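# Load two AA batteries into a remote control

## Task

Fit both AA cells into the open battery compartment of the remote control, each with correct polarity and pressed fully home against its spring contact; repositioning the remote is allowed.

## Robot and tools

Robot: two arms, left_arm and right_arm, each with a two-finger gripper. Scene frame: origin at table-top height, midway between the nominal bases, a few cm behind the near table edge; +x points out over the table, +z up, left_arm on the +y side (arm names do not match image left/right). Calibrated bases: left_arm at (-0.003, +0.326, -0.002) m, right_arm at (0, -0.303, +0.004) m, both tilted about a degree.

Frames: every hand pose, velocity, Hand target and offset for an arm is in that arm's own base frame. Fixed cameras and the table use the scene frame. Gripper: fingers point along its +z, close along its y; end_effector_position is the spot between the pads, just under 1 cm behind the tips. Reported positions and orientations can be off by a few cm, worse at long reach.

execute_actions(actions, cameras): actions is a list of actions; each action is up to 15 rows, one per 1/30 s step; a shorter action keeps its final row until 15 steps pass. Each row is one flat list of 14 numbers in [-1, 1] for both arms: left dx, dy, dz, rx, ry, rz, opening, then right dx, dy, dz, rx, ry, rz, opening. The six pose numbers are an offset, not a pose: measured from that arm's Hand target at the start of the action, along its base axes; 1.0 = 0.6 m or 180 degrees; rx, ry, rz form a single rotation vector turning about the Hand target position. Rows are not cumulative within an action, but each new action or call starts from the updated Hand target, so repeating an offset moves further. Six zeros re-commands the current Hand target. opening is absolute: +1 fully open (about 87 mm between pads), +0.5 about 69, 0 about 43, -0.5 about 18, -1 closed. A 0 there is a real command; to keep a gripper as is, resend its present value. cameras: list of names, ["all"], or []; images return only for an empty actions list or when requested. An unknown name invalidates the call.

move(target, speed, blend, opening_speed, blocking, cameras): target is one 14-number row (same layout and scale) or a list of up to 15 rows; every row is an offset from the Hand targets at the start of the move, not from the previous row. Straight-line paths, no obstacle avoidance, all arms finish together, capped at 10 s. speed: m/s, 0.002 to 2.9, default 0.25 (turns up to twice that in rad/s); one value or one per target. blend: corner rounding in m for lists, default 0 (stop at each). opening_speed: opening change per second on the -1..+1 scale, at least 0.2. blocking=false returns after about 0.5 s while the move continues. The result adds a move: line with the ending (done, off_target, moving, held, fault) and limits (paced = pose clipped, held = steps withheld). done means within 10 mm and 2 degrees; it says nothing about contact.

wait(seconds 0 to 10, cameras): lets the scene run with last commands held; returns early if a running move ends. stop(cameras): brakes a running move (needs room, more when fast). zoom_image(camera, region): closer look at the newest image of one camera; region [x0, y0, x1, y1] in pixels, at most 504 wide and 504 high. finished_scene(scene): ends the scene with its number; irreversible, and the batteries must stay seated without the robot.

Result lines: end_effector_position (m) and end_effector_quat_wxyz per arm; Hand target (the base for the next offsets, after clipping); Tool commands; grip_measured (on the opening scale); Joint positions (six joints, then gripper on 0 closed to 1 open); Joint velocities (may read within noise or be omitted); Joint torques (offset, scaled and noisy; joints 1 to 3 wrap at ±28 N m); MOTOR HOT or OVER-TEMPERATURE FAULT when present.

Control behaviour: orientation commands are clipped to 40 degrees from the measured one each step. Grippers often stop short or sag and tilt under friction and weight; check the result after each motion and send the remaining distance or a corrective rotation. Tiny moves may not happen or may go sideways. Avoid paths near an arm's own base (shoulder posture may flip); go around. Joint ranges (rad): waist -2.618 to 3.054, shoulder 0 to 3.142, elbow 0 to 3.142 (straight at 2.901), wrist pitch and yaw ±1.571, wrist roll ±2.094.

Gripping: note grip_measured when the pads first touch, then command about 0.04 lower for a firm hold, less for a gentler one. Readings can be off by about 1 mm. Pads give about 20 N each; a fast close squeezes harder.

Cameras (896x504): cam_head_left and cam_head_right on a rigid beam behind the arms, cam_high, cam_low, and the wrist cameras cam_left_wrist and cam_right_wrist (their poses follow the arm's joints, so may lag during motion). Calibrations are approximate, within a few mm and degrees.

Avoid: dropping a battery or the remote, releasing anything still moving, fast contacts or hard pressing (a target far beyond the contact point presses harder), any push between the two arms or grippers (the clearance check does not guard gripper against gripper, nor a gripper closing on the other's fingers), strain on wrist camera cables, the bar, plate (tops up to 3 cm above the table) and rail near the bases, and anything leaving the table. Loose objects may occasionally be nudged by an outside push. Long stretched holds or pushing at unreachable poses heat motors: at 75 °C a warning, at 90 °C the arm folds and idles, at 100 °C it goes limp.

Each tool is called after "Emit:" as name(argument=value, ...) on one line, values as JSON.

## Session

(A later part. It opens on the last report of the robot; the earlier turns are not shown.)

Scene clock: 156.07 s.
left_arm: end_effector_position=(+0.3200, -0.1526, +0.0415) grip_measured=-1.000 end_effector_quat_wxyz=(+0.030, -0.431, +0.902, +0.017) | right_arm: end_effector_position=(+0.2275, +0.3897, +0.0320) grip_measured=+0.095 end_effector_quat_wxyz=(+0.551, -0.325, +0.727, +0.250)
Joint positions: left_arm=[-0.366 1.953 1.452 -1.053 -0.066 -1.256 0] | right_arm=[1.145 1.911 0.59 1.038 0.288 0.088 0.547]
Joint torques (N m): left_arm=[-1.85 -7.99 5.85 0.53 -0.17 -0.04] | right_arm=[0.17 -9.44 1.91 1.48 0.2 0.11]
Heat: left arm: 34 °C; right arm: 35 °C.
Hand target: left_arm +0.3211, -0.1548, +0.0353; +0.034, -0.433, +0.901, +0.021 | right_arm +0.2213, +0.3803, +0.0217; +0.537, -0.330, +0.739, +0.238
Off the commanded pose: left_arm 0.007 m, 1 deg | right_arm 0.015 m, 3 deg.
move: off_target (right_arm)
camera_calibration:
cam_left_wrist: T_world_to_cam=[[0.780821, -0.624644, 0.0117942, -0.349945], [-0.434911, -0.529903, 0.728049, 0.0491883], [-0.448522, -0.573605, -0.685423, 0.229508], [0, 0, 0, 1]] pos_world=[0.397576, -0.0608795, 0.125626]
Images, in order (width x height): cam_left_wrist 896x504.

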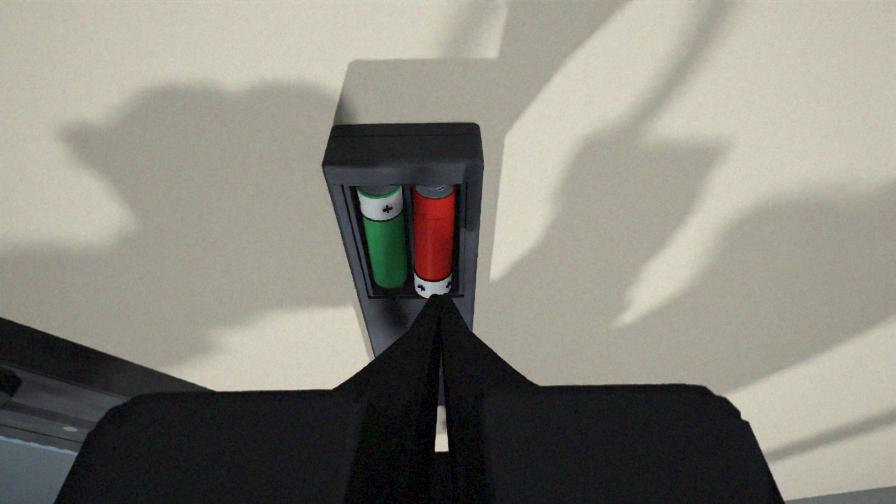

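Emit:
move(target=[[-0.010,0.003,-0.02,0,0,0,-1,0,0,0,0,0,0,-0.1],[-0.010,0.003,-0.07,0,0,0,-1,0,0,0,0,0,0,-0.1]], cameras=["cam_left_wrist","cam_right_wrist","cam_low"], speed=0.05)

Emit:
zoom_image(camera="cam_left_wrist", region=[320, 120, 550, 350])

Emit:
zoom_image(camera="cam_low", region=[580, 240, 660, 304])

Scene clock: 158.07 s.
left_arm: end_effector_position=(+0.3123, -0.1498, +0.0224) grip_measured=-1.000 end_effector_quat_wxyz=(+0.030, -0.431, +0.902, +0.016) | right_arm: end_effector_position=(+0.2275, +0.3897, +0.0320) grip_measured=+0.095 end_effector_quat_wxyz=(+0.551, -0.325, +0.727, +0.250)
Joint positions: left_arm=[-0.366 1.943 1.359 -0.969 -0.065 -1.257 0] | right_arm=[1.145 1.911 0.59 1.038 0.288 0.088 0.547]
Joint torques (N m): left_arm=[-1.92 -4.78 2.19 1.23 -0.18 -0.04] | right_arm=[0.14 -9.4 1.92 1.48 0.19 0.12]
Heat: left arm: 34 °C; right arm: 35 °C.
Hand target: left_arm +0.3151, -0.1529, -0.0067; +0.034, -0.433, +0.901, +0.021 | right_arm +0.2213, +0.3804, +0.0217; +0.537, -0.330, +0.739, +0.239
Off the commanded pose: left_arm 0.029 m, 1 deg | right_arm 0.015 m, 3 deg.
move: off_target (left_arm, right_arm)
camera_calibration:
cam_left_wrist: T_world_to_cam=[[0.781502, -0.623764, 0.0131699, -0.342174], [-0.434924, -0.529531, 0.728312, 0.0613108], [-0.447321, -0.574905, -0.685119, 0.213937], [0, 0, 0, 1]] pos_world=[0.389773, -0.0579761, 0.106425]
cam_right_wrist: T_world_to_cam=[[0.746304, -0.665604, 0.00079399, 0.0877372], [-0.618398, -0.693815, -0.369059, 0.436002], [0.246198, 0.274939, -0.929406, 0.00942256], [0, 0, 0, 1]] pos_world=[0.201824, 0.358312, 0.169598]
Images, in order (width x height): cam_low 896x504, cam_left_wrist 896x504, cam_right_wrist 896x504.

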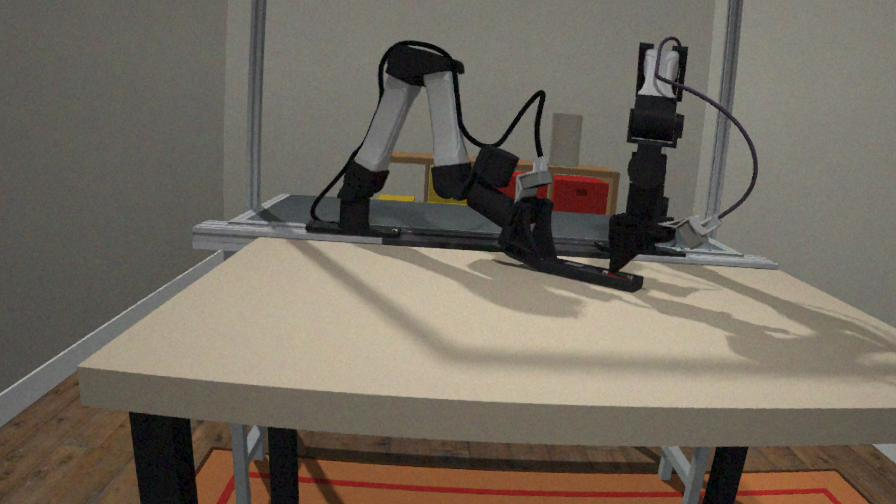

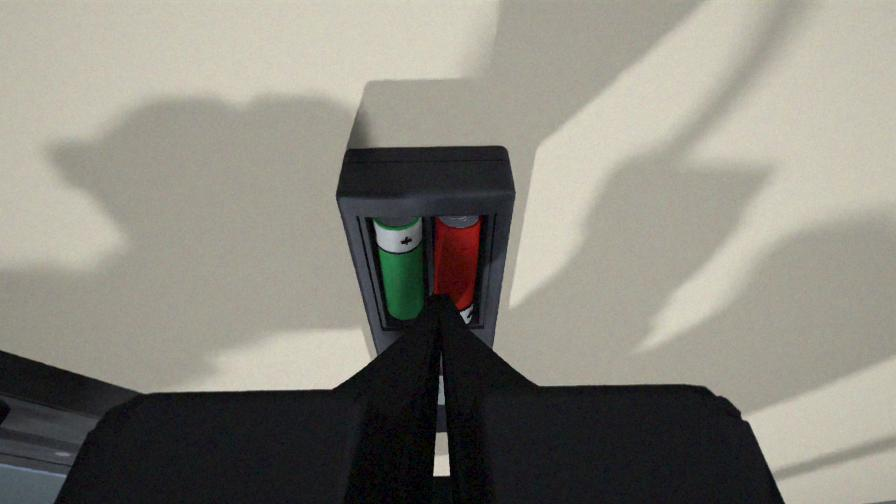

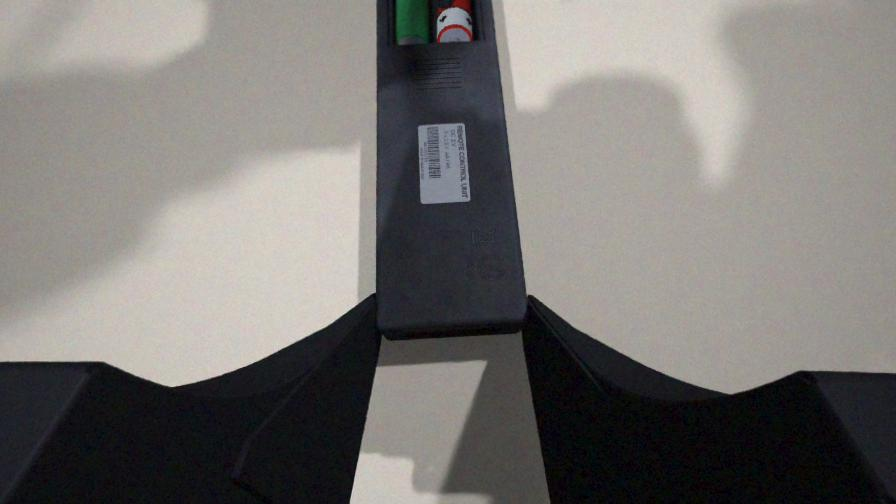

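Scaled by 2.191 from the camera's 896x504 image, which has a finer 1280x720 frame.

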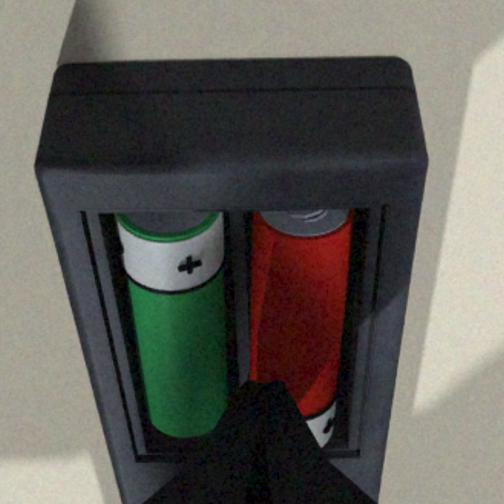

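Scaled by 6.300 from the camera's 896x504 image, which has a finer 1280x720 frame.

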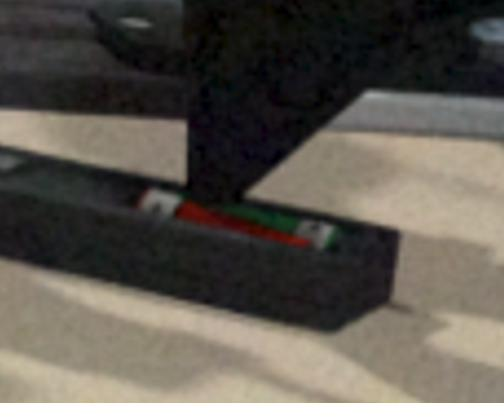

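Emit:
move(target=[[0,0,0.062,0,0,0,-1,0,0,0,0,0,0,-0.1],[0.006,-0.013,0.06,0,0,0,-1,0,0,0,0,0,0,-0.1]], cameras=["cam_left_wrist"], speed=0.06)

Scene clock: 159.90 s.
left_arm: end_effector_position=(+0.3116, -0.1568, +0.0269) grip_measured=-1.000 end_effector_quat_wxyz=(+0.026, -0.429, +0.903, +0.022) | right_arm: end_effector_position=(+0.2275, +0.3897, +0.0320) grip_measured=+0.095 end_effector_quat_wxyz=(+0.551, -0.325, +0.727, +0.250)
Joint positions: left_arm=[-0.386 1.959 1.399 -1.009 -0.067 -1.273 0] | right_arm=[1.145 1.911 0.59 1.038 0.288 0.088 0.547]
Joint torques (N m): left_arm=[-1.52 -7.86 8.92 0.28 -0.16 -0.03] | right_arm=[0.16 -9.42 1.88 1.49 0.2 0.12]
Heat: left arm: 34 °C; right arm: 35 °C.
Hand target: left_arm +0.3187, -0.1607, +0.0293; +0.034, -0.433, +0.901, +0.021 | right_arm +0.2212, +0.3804, +0.0217; +0.537, -0.330, +0.739, +0.239
Off the commanded pose: left_arm 0.009 m, 1 deg | right_arm 0.015 m, 3 deg.
move: off_target (right_arm)
camera_calibration:
cam_left_wrist: T_world_to_cam=[[0.778965, -0.627067, -0.00127417, -0.345364], [-0.427919, -0.533059, 0.729886, 0.0512384], [-0.458366, -0.56801, -0.683568, 0.217179], [0, 0, 0, 1]] pos_world=[0.3905, -0.0658938, 0.110618]
Images, in order (width x height): cam_left_wrist 896x504.

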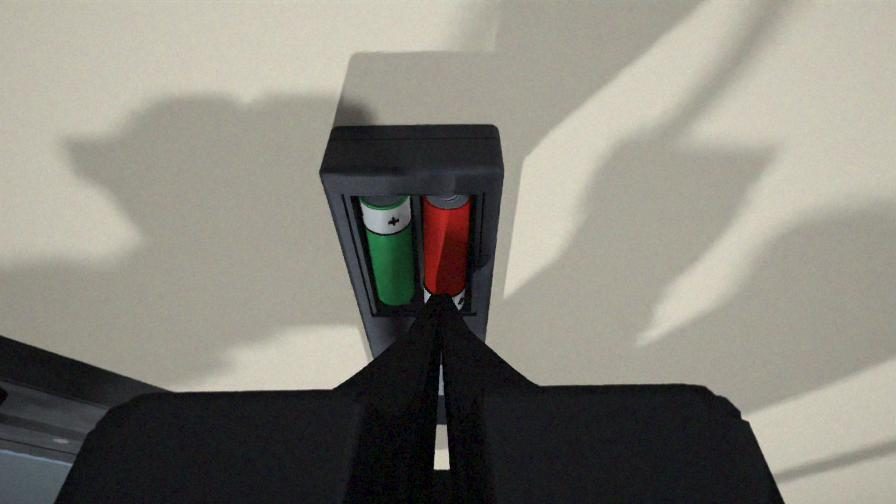

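Emit:
move(target=[0.002,-0.002,-0.06,0,0,0,-1,0,0,0,0,0,0,-0.1], cameras=["cam_left_wrist","cam_right_wrist","cam_low"], speed=0.05)

Emit:
zoom_image(camera="cam_left_wrist", region=[320, 120, 550, 350])

Emit:
zoom_image(camera="cam_low", region=[580, 240, 660, 304])

Scene clock: 161.10 s.
left_arm: end_effector_position=(+0.3128, -0.1579, +0.0231) grip_measured=-1.000 end_effector_quat_wxyz=(+0.026, -0.429, +0.903, +0.020) | right_arm: end_effector_position=(+0.2275, +0.3897, +0.0320) grip_measured=+0.095 end_effector_quat_wxyz=(+0.551, -0.325, +0.727, +0.250)
Joint positions: left_arm=[-0.386 1.966 1.393 -0.992 -0.064 -1.274 0] | right_arm=[1.145 1.911 0.59 1.038 0.288 0.088 0.547]
Joint torques (N m): left_arm=[-1.72 -4.59 2.77 1.29 -0.19 -0.04] | right_arm=[0.16 -9.43 1.92 1.48 0.19 0.11]
Heat: left arm: 34 °C; right arm: 35 °C.
Hand target: left_arm +0.3199, -0.1620, -0.0067; +0.034, -0.433, +0.901, +0.021 | right_arm +0.2213, +0.3803, +0.0217; +0.537, -0.330, +0.739, +0.238
Off the commanded pose: left_arm 0.031 m, 1 deg | right_arm 0.015 m, 3 deg.
move: off_target (left_arm, right_arm)
camera_calibration:
cam_left_wrist: T_world_to_cam=[[0.779451, -0.626455, 0.00322121, -0.347208], [-0.429203, -0.530265, 0.731166, 0.0546963], [-0.456334, -0.57129, -0.682192, 0.213413], [0, 0, 0, 1]] pos_world=[0.391495, -0.0665858, 0.106715]
cam_right_wrist: T_world_to_cam=[[0.746011, -0.665933, 0.000903141, 0.0878952], [-0.618679, -0.693575, -0.369039, 0.435969], [0.246382, 0.274748, -0.929414, 0.00945545], [0, 0, 0, 1]] pos_world=[0.201825, 0.358312, 0.169598]
Images, in order (width x height): cam_low 896x504, cam_left_wrist 896x504, cam_right_wrist 896x504.

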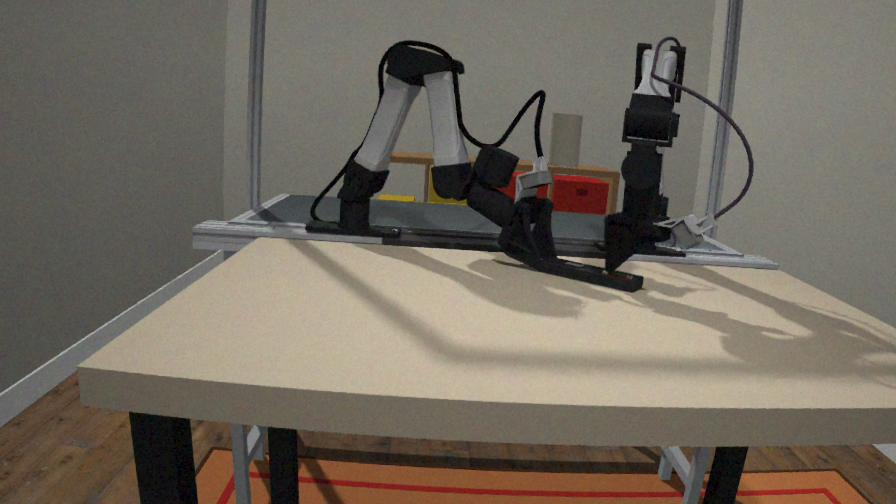

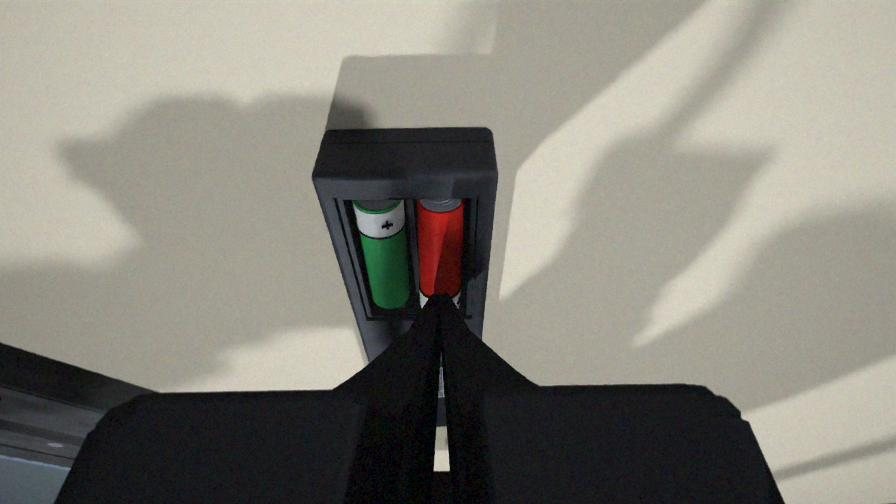

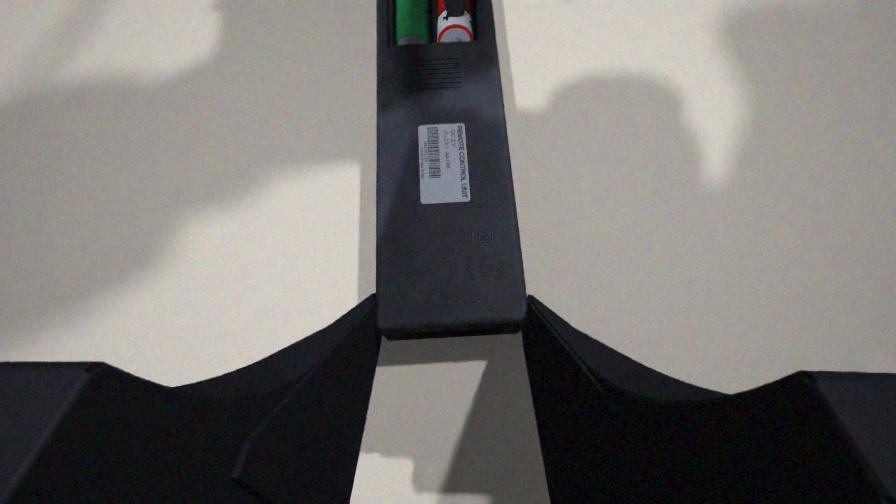

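Scaled by 2.191 from the camera's 896x504 image, which has a finer 1280x720 frame.

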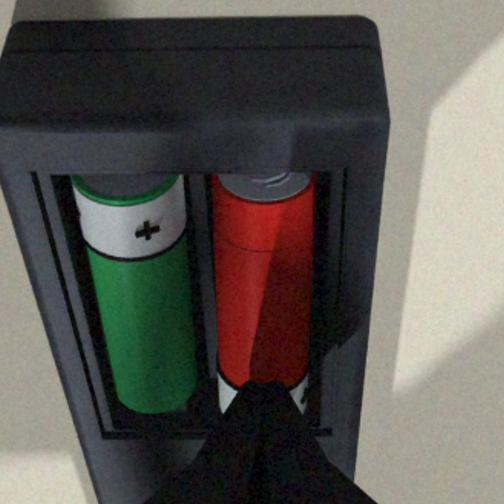

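Scaled by 6.300 from the camera's 896x504 image, which has a finer 1280x720 frame.

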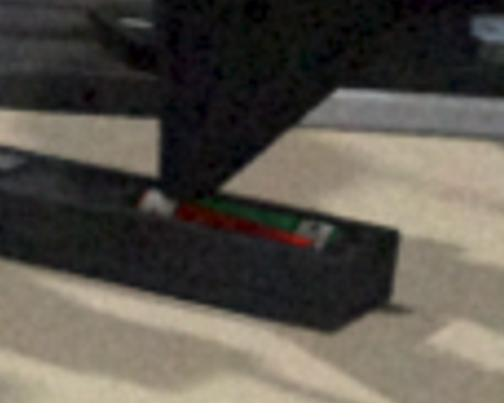

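Emit:
move(target=[-0.003,0,-0.035,0,0,0,-1,0,0,0,0,0,0,-0.1], cameras=["cam_right_wrist","cam_low"], speed=0.05)

Emit:
zoom_image(camera="cam_low", region=[580, 240, 660, 304])

Emit:
zoom_image(camera="cam_right_wrist", region=[350, 0, 550, 100])

Scene clock: 162.13 s.
left_arm: end_effector_position=(+0.3126, -0.1579, +0.0211) grip_measured=-1.000 end_effector_quat_wxyz=(+0.033, -0.430, +0.902, +0.011) | right_arm: end_effector_position=(+0.2275, +0.3897, +0.0320) grip_measured=+0.095 end_effector_quat_wxyz=(+0.551, -0.325, +0.727, +0.250)
Joint positions: left_arm=[-0.386 1.948 1.36 -0.956 -0.064 -1.274 0] | right_arm=[1.145 1.911 0.59 1.038 0.288 0.088 0.547]
Joint torques (N m): left_arm=[-1.91 -1.65 0.72 1.67 -0.21 -0.07] | right_arm=[0.13 -9.39 1.89 1.48 0.19 0.11]
Heat: left arm: 34 °C; right arm: 35 °C.
Hand target: left_arm +0.3181, -0.1619, -0.0277; +0.034, -0.433, +0.901, +0.021 | right_arm +0.2213, +0.3803, +0.0217; +0.537, -0.330, +0.739, +0.238
Off the commanded pose: left_arm 0.049 m, 1 deg | right_arm 0.015 m, 3 deg.
move: off_target (left_arm, right_arm)
camera_calibration:
cam_right_wrist: T_world_to_cam=[[0.746011, -0.665933, 0.000903141, 0.0878952], [-0.618679, -0.693575, -0.369039, 0.435969], [0.246382, 0.274748, -0.929414, 0.00945545], [0, 0, 0, 1]] pos_world=[0.201825, 0.358312, 0.169598]
Images, in order (width x height): cam_low 896x504, cam_right_wrist 896x504.

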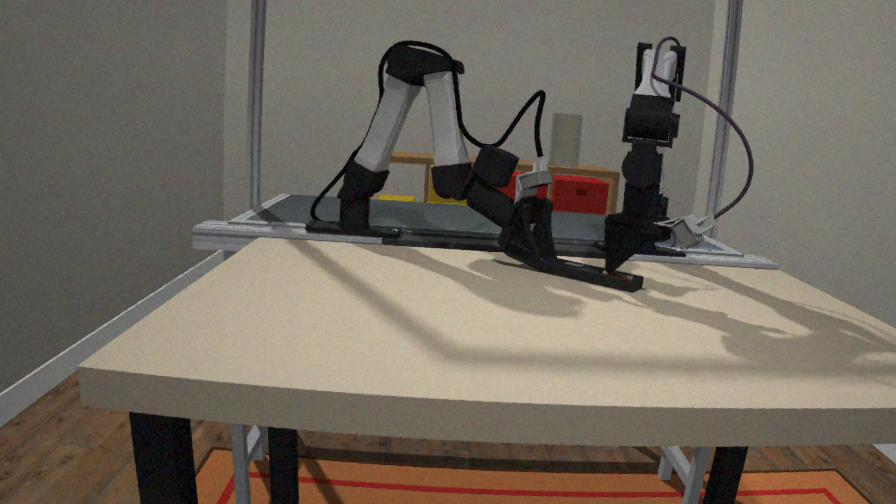

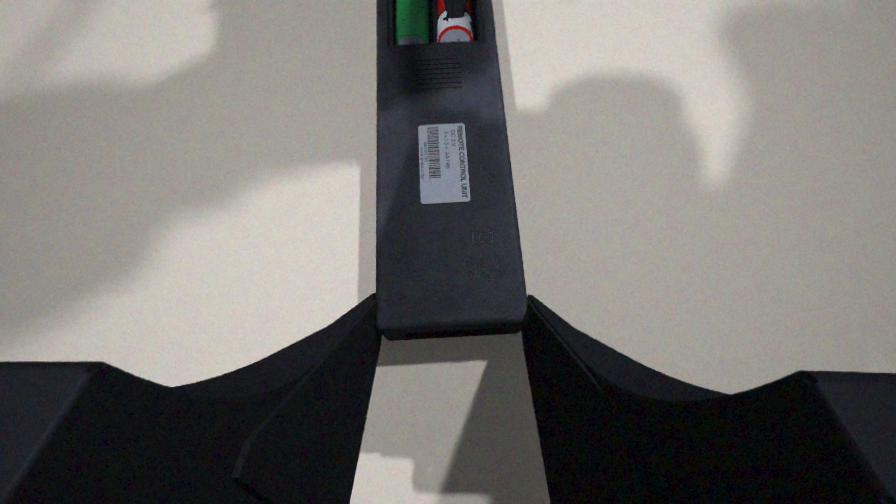

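Scaled by 6.300 from the camera's 896x504 image, which has a finer 1280x720 frame.

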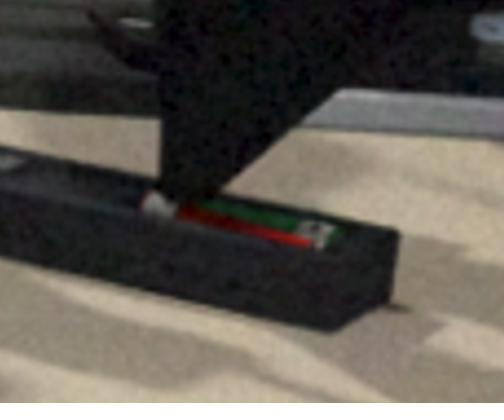

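Scaled by 2.520 from the camera's 896x504 image, which has a finer 1280x720 frame.

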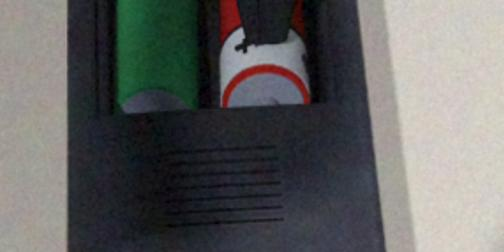

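Emit:
move(target=[-0.003,-0.003,-0.06,0,0,0,-1,0,0,0,0,0,0,-0.1], cameras=["cam_right_wrist","cam_left_wrist"], speed=0.06)

Emit:
zoom_image(camera="cam_right_wrist", region=[350, 0, 550, 100])

Scene clock: 163.37 s.
left_arm: end_effector_position=(+0.3166, -0.1608, +0.0131) grip_measured=-1.000 end_effector_quat_wxyz=(+0.042, -0.431, +0.901, -0.006) | right_arm: end_effector_position=(+0.2275, +0.3893, +0.0318) grip_measured=+0.095 end_effector_quat_wxyz=(+0.551, -0.325, +0.727, +0.249)
Joint positions: left_arm=[-0.385 1.942 1.316 -0.88 -0.055 -1.275 0] | right_arm=[1.146 1.911 0.589 1.038 0.291 0.088 0.547]
Joint torques (N m): left_arm=[-2.48 2.09 -2.07 2.1 -0.28 -0.1] | right_arm=[0.08 -9.42 2.03 1.46 0.16 0.12]
Heat: left arm: 34 °C; right arm: 35 °C.
Hand target: left_arm +0.3162, -0.1638, -0.0637; +0.034, -0.433, +0.901, +0.021 | right_arm +0.2213, +0.3804, +0.0218; +0.537, -0.330, +0.739, +0.239
Off the commanded pose: left_arm 0.077 m, 3 deg | right_arm 0.015 m, 3 deg.
move: off_target (left_arm, right_arm)
camera_calibration:
cam_left_wrist: T_world_to_cam=[[0.778925, -0.623918, 0.0632689, -0.352151], [-0.466137, -0.508532, 0.723956, 0.0774275], [-0.419514, -0.593399, -0.686939, 0.19145], [0, 0, 0, 1]] pos_world=[0.390707, -0.0667326, 0.0977409]
cam_right_wrist: T_world_to_cam=[[0.744843, -0.667237, 0.00165623, 0.0884828], [-0.619709, -0.692703, -0.368949, 0.435512], [0.247324, 0.273783, -0.929448, 0.00953598], [0, 0, 0, 1]] pos_world=[0.201626, 0.358109, 0.169398]
Images, in order (width x height): cam_left_wrist 896x504, cam_right_wrist 896x504.

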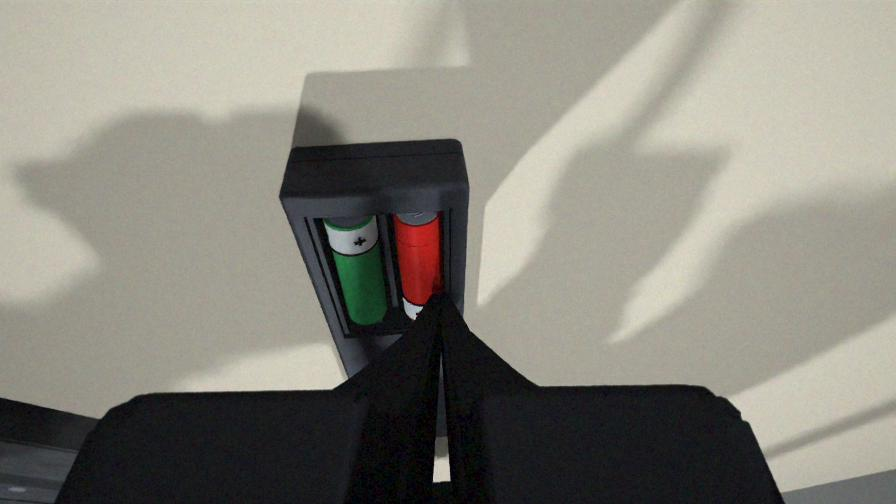

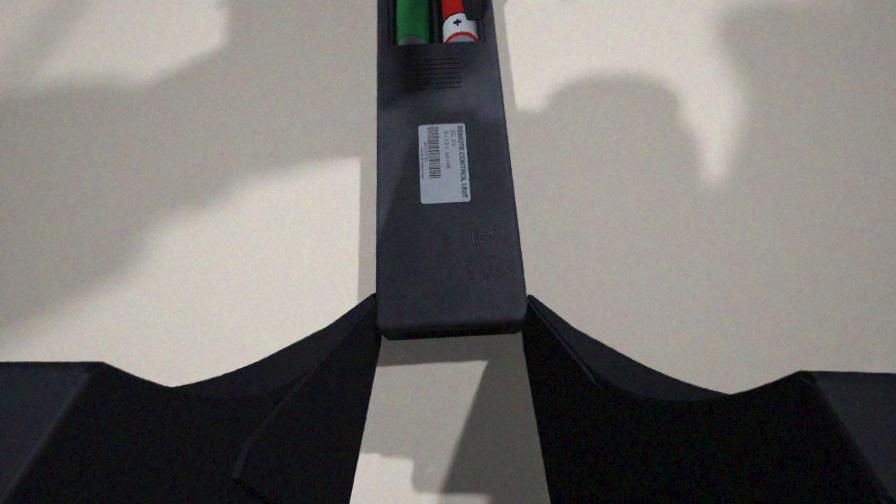

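Scaled by 2.520 from the camera's 896x504 image, which has a finer 1280x720 frame.

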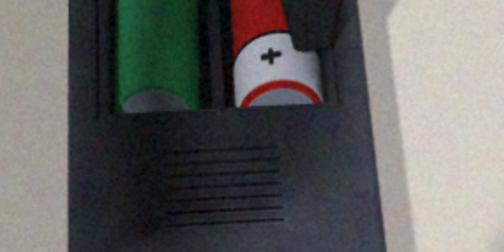

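Emit:
move(target=[-0.006,0.004,0.17,0,0,0,-1,0,0,0,0,0,0,-0.1], cameras=["cam_right_wrist","cam_left_wrist","cam_low"], speed=0.12)

Emit:
zoom_image(camera="cam_right_wrist", region=[350, 0, 550, 100])

Emit:
zoom_image(camera="cam_left_wrist", region=[320, 90, 550, 320])

Emit:
zoom_image(camera="cam_low", region=[580, 240, 660, 304])

Scene clock: 165.23 s.
left_arm: end_effector_position=(+0.3056, -0.1572, +0.0333) grip_measured=-1.000 end_effector_quat_wxyz=(+0.023, -0.430, +0.902, +0.024) | right_arm: end_effector_position=(+0.2276, +0.3892, +0.0318) grip_measured=+0.095 end_effector_quat_wxyz=(+0.552, -0.324, +0.727, +0.249)
Joint positions: left_arm=[-0.393 1.938 1.397 -1.035 -0.066 -1.283 0] | right_arm=[1.146 1.911 0.589 1.038 0.292 0.088 0.547]
Joint torques (N m): left_arm=[-1.74 -8.39 8.91 0.25 -0.16 -0.03] | right_arm=[0.05 -9.43 2 1.46 0.15 0.11]
Heat: left arm: 34 °C; right arm: 35 °C.
Hand target: left_arm +0.3127, -0.1614, +0.0383; +0.034, -0.433, +0.901, +0.021 | right_arm +0.2213, +0.3804, +0.0218; +0.537, -0.330, +0.739, +0.238
Off the commanded pose: left_arm 0.010 m, 1 deg | right_arm 0.015 m, 3 deg.
move: off_target (right_arm)
camera_calibration:
cam_left_wrist: T_world_to_cam=[[0.780862, -0.624658, -0.00761091, -0.340941], [-0.421082, -0.535301, 0.732218, 0.0412191], [-0.46146, -0.568556, -0.681028, 0.219354], [0, 0, 0, 1]] pos_world=[0.384807, -0.0661915, 0.11661]
cam_right_wrist: T_world_to_cam=[[0.744323, -0.667817, 0.00184891, 0.0886204], [-0.620189, -0.69226, -0.368975, 0.435447], [0.247688, 0.27349, -0.929438, 0.0095685], [0, 0, 0, 1]] pos_world=[0.201727, 0.358008, 0.169398]
Images, in order (width x height): cam_low 896x504, cam_left_wrist 896x504, cam_right_wrist 896x504.

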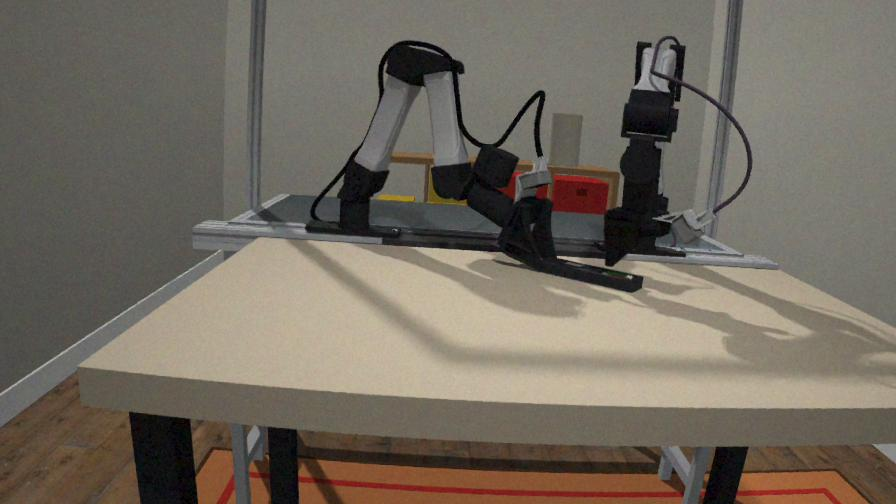

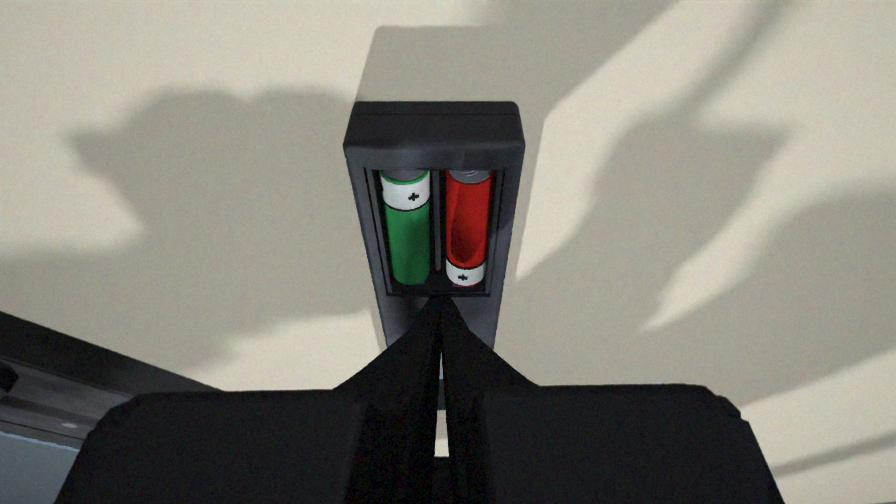

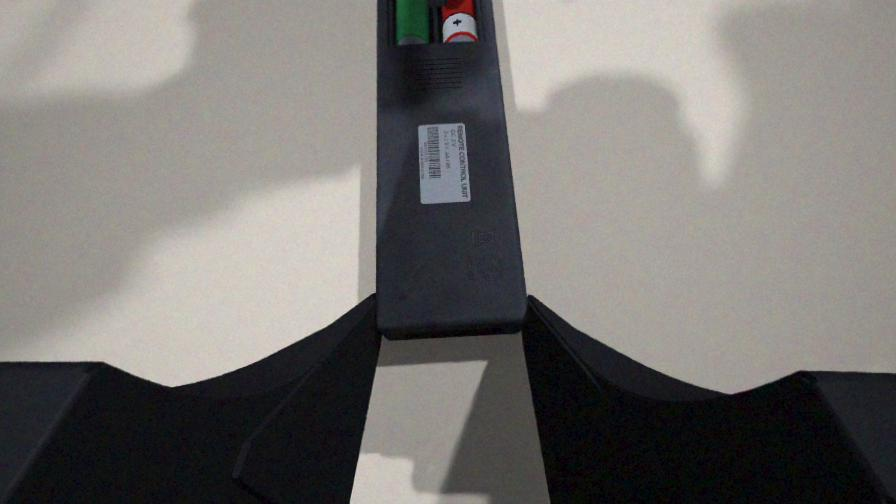

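Scaled by 2.520 from the camera's 896x504 image, which has a finer 1280x720 frame.

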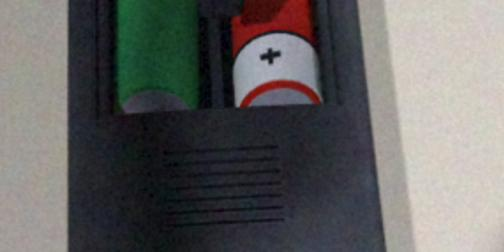

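Scaled by 2.191 from the camera's 896x504 image, which has a finer 1280x720 frame.

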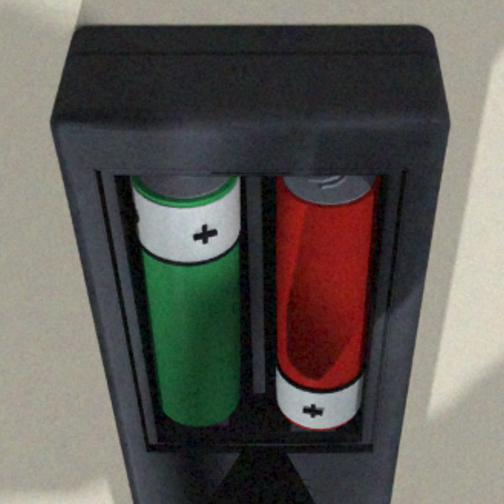

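Scaled by 6.300 from the camera's 896x504 image, which has a finer 1280x720 frame.

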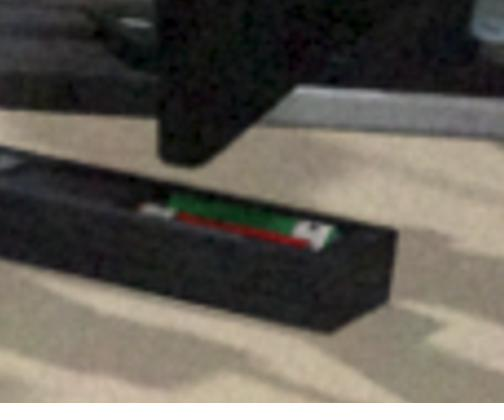

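Emit:
move(target=[[0.03,0.02,0.01,0,0,0,-1,0,0,0,0,0,0,-0.1],[0.03,0.02,-0.045,0,0,0,-1,0,0,0,0,0,0,-0.1]], cameras=["cam_left_wrist"], speed=0.06)

Scene clock: 167.27 s.
left_arm: end_effector_position=(+0.3267, -0.1505, +0.0219) grip_measured=-1.000 end_effector_quat_wxyz=(+0.028, -0.437, +0.899, +0.020) | right_arm: end_effector_position=(+0.2276, +0.3892, +0.0318) grip_measured=+0.095 end_effector_quat_wxyz=(+0.552, -0.324, +0.727, +0.249)
Joint positions: left_arm=[-0.355 2 1.438 -1 -0.068 -1.259 0] | right_arm=[1.146 1.911 0.589 1.038 0.292 0.088 0.547]
Joint torques (N m): left_arm=[-0.76 -7.68 4.97 0.73 -0.14 0.21] | right_arm=[0.06 -9.44 1.98 1.47 0.15 0.11]
Heat: left arm: 34 °C; right arm: 35 °C.
Hand target: left_arm +0.3307, -0.1493, +0.0113; +0.034, -0.433, +0.901, +0.021 | right_arm +0.2213, +0.3804, +0.0218; +0.537, -0.330, +0.739, +0.238
Off the commanded pose: left_arm 0.011 m, 1 deg | right_arm 0.015 m, 3 deg.
move: off_target (left_arm, right_arm)
camera_calibration:
cam_left_wrist: T_world_to_cam=[[0.78915, -0.614188, 0.00401823, -0.354628], [-0.423274, -0.539087, 0.728165, 0.0622586], [-0.445064, -0.576332, -0.685391, 0.218756], [0, 0, 0, 1]] pos_world=[0.403567, -0.0581689, 0.106024]
Images, in order (width x height): cam_left_wrist 896x504.

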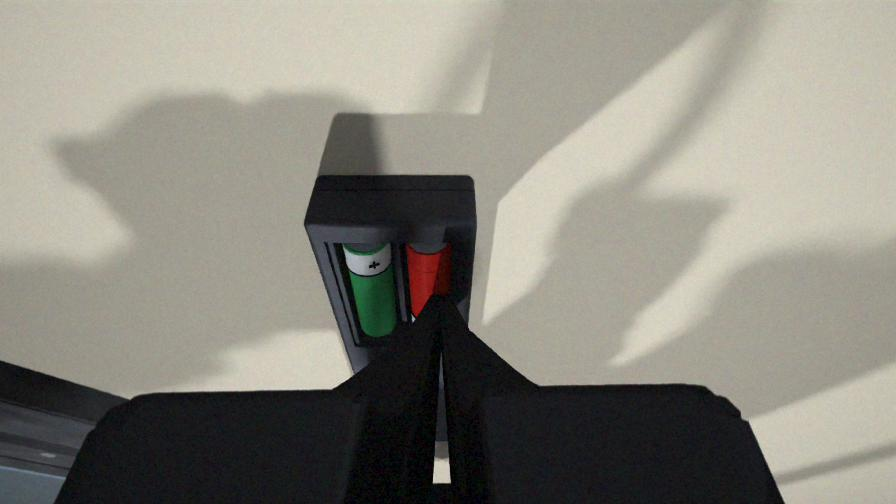

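Emit:
move(target=[[0,0,0.1,0,0,0,-1,0,0,0,0,0,0,-0.1],[-0.02,0.1,0.15,0,0,0,-1,0.008,0.01,0.016,0,0,0,0.4]], speed=0.12, opening_speed=0.6)

Emit:
move(target=[[0,0,0,0,0,0,-1,-0.07,-0.085,0.02,0,0,0,0.4],[0,0,0,0,0,0,-1,-0.07,-0.12,0.15,0,0,0,0.4]], cameras=["all"], speed=0.12)

Emit:
zoom_image(camera="cam_left_wrist", region=[300, 100, 600, 400])

Emit:
zoom_image(camera="cam_low", region=[560, 230, 680, 310])

Emit:
zoom_image(camera="cam_high", region=[490, 190, 590, 290])

Scene clock: 171.03 s.
left_arm: end_effector_position=(+0.3216, -0.0918, +0.0940) grip_measured=-1.000 end_effector_quat_wxyz=(+0.026, -0.438, +0.898, +0.023) | right_arm: end_effector_position=(+0.2265, +0.3869, +0.0320) grip_measured=+0.400 end_effector_quat_wxyz=(+0.546, -0.328, +0.731, +0.244)
Joint positions: left_arm=[-0.203 1.869 1.55 -1.239 -0.068 -1.109 0] | right_arm=[1.146 1.891 0.589 1 0.292 0.088 0.7]
Joint torques (N m): left_arm=[-0.7 -10.88 5.89 0.32 -0.1 0.27] | right_arm=[-0.5 -9.83 5.52 1.28 0.08 0.09]
Heat: left arm: 34 °C; right arm: 35 °C.
Hand target: left_arm +0.3188, -0.0893, +0.1013; +0.034, -0.433, +0.901, +0.021 | right_arm +0.2261, +0.3864, +0.0315; +0.537, -0.329, +0.739, +0.239
Off the commanded pose: left_arm 0.008 m, 1 deg | right_arm 0.001 m, 2 deg.
move: done

Scene clock: 173.70 s.
left_arm: end_effector_position=(+0.3216, -0.0918, +0.0940) grip_measured=-1.000 end_effector_quat_wxyz=(+0.026, -0.438, +0.898, +0.023) | right_arm: end_effector_position=(+0.1814, +0.3077, +0.1061) grip_measured=+0.400 end_effector_quat_wxyz=(+0.529, -0.338, +0.746, +0.224)
Joint positions: left_arm=[-0.203 1.869 1.55 -1.239 -0.068 -1.109 0] | right_arm=[1.193 1.209 0.434 0.403 0.344 0.105 0.7]
Joint torques (N m): left_arm=[-0.73 -10.8 5.87 0.31 -0.1 0.27] | right_arm=[-1.18 -4.85 9.07 1.75 -0.06 0.06]
Heat: left arm: 34 °C; right arm: 36 °C.
Hand target: left_arm +0.3188, -0.0893, +0.1013; +0.034, -0.433, +0.901, +0.021 | right_arm +0.1841, +0.3144, +0.1215; +0.537, -0.330, +0.739, +0.239
Off the commanded pose: left_arm 0.008 m, 1 deg | right_arm 0.017 m, 2 deg.
move: off_target (right_arm)
camera_calibration:
cam_left_wrist: T_world_to_cam=[[0.791285, -0.611439, -0.00327783, -0.314697], [-0.416812, -0.543317, 0.728749, 0.0367869], [-0.447366, -0.575281, -0.684773, 0.30048], [0, 0, 0, 1]] pos_world=[0.398773, 0.000429698, 0.177921]
cam_right_wrist: T_world_to_cam=[[0.73958, -0.672399, 0.0300281, 0.0676981], [-0.635904, -0.712666, -0.296197, 0.379209], [0.220563, 0.199967, -0.954655, 0.142547], [0, 0, 0, 1]] pos_world=[0.159632, 0.287265, 0.246371]

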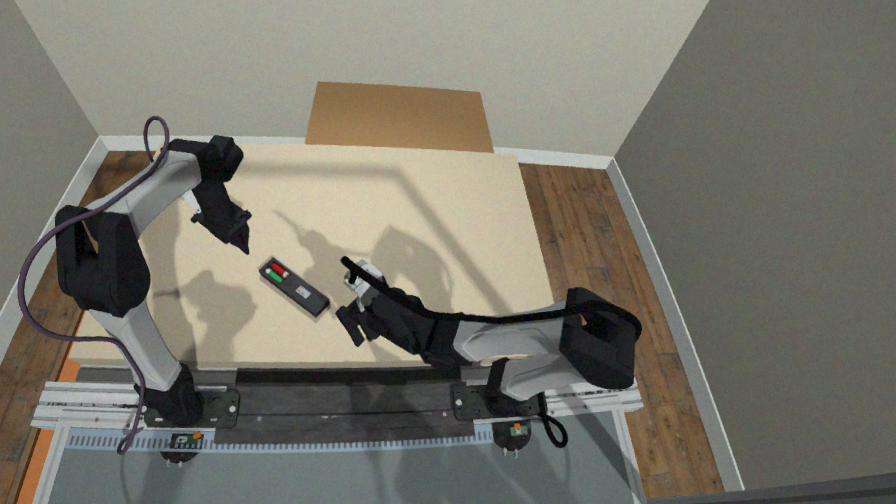

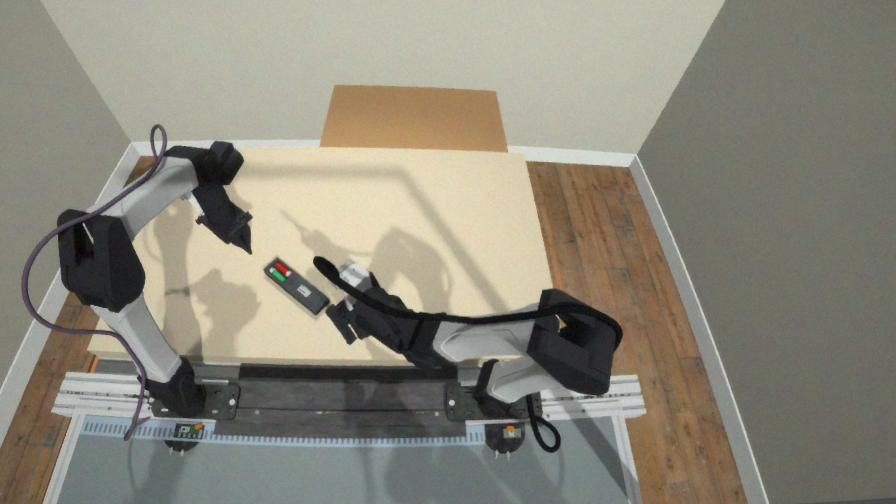

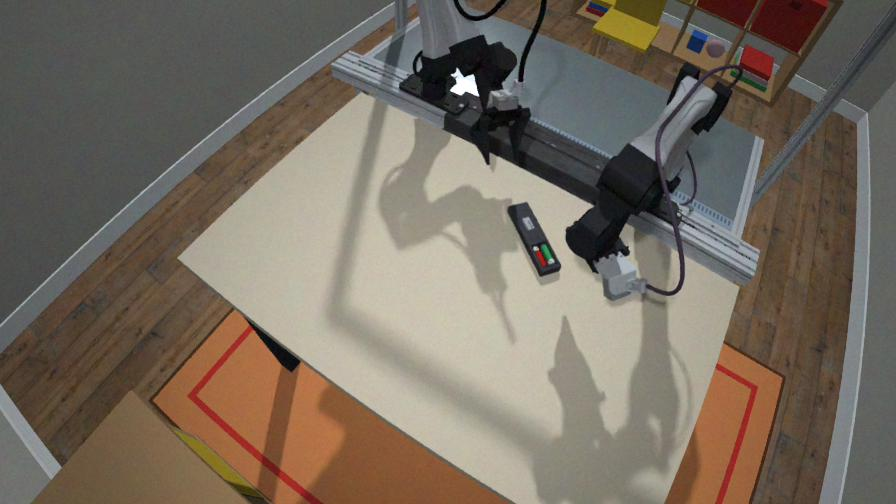

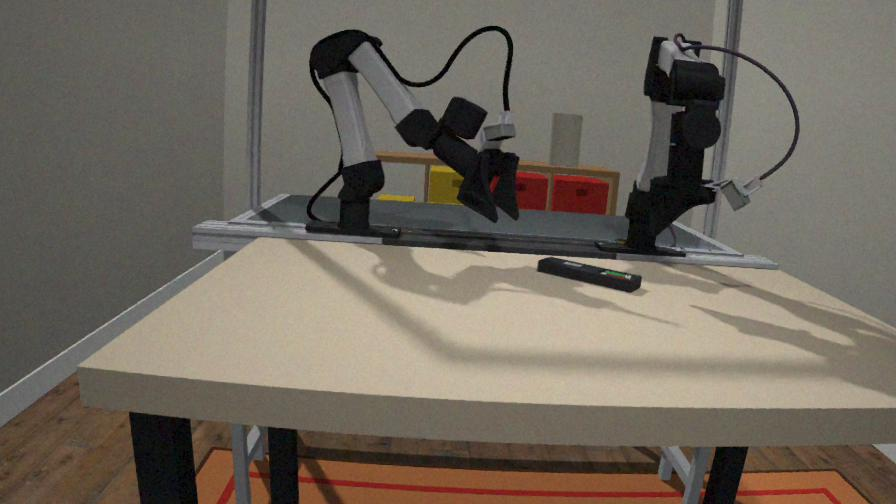

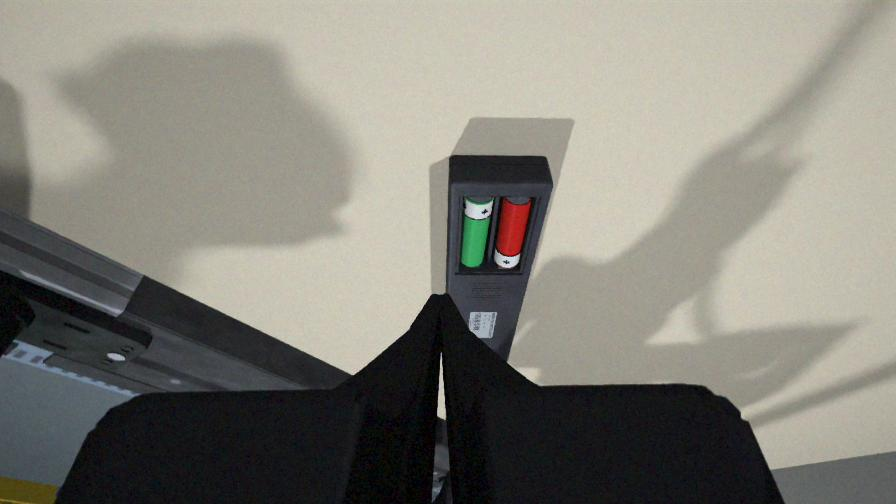

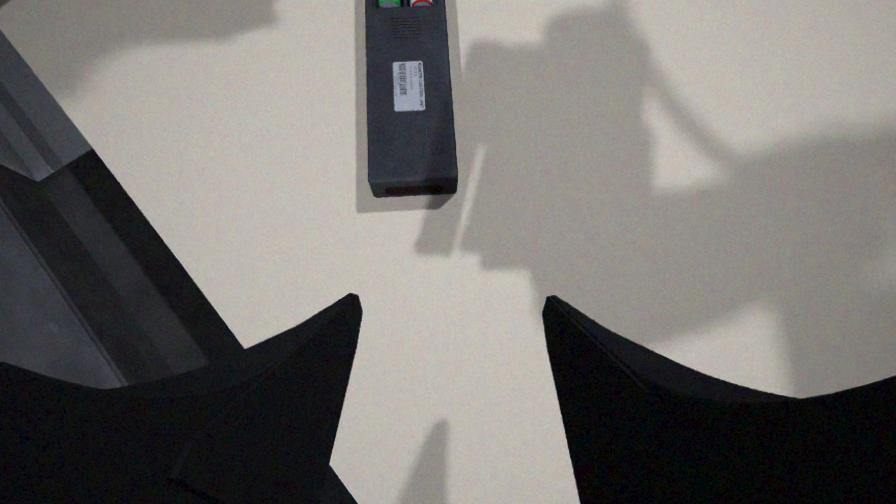

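Scaled by 1.680 from the camera's 896x504 image, which has a finer 1280x720 frame.

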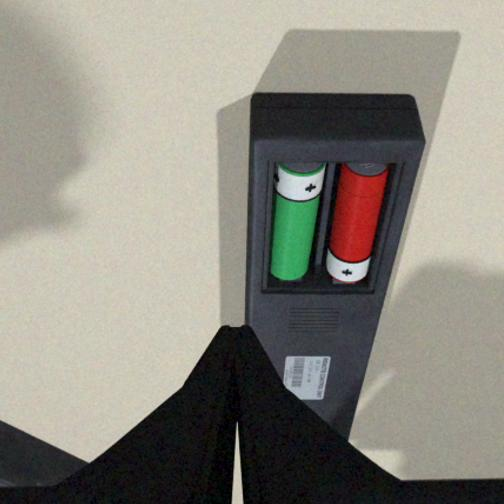

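Scaled by 4.200 from the camera's 896x504 image, which has a finer 1280x720 frame.

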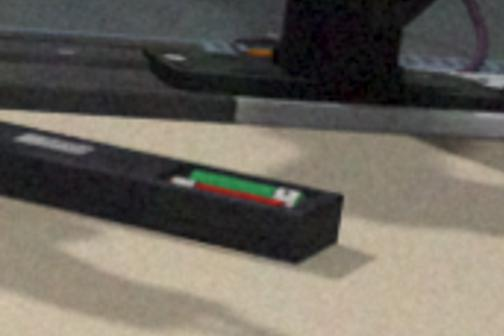

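Scaled by 5.040 from the camera's 896x504 image, which has a finer 1280x720 frame.

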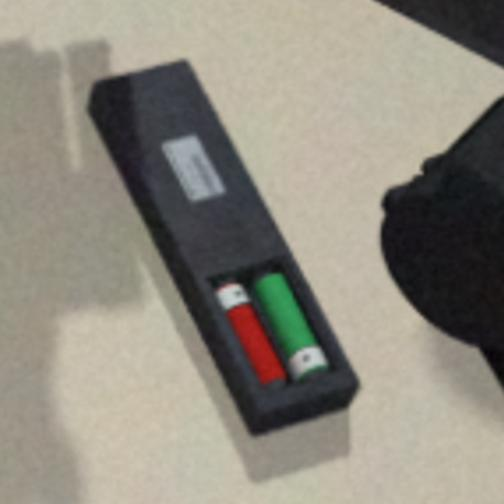

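Emit:
finished_scene(scene=2)

The scene is finished: the task was done.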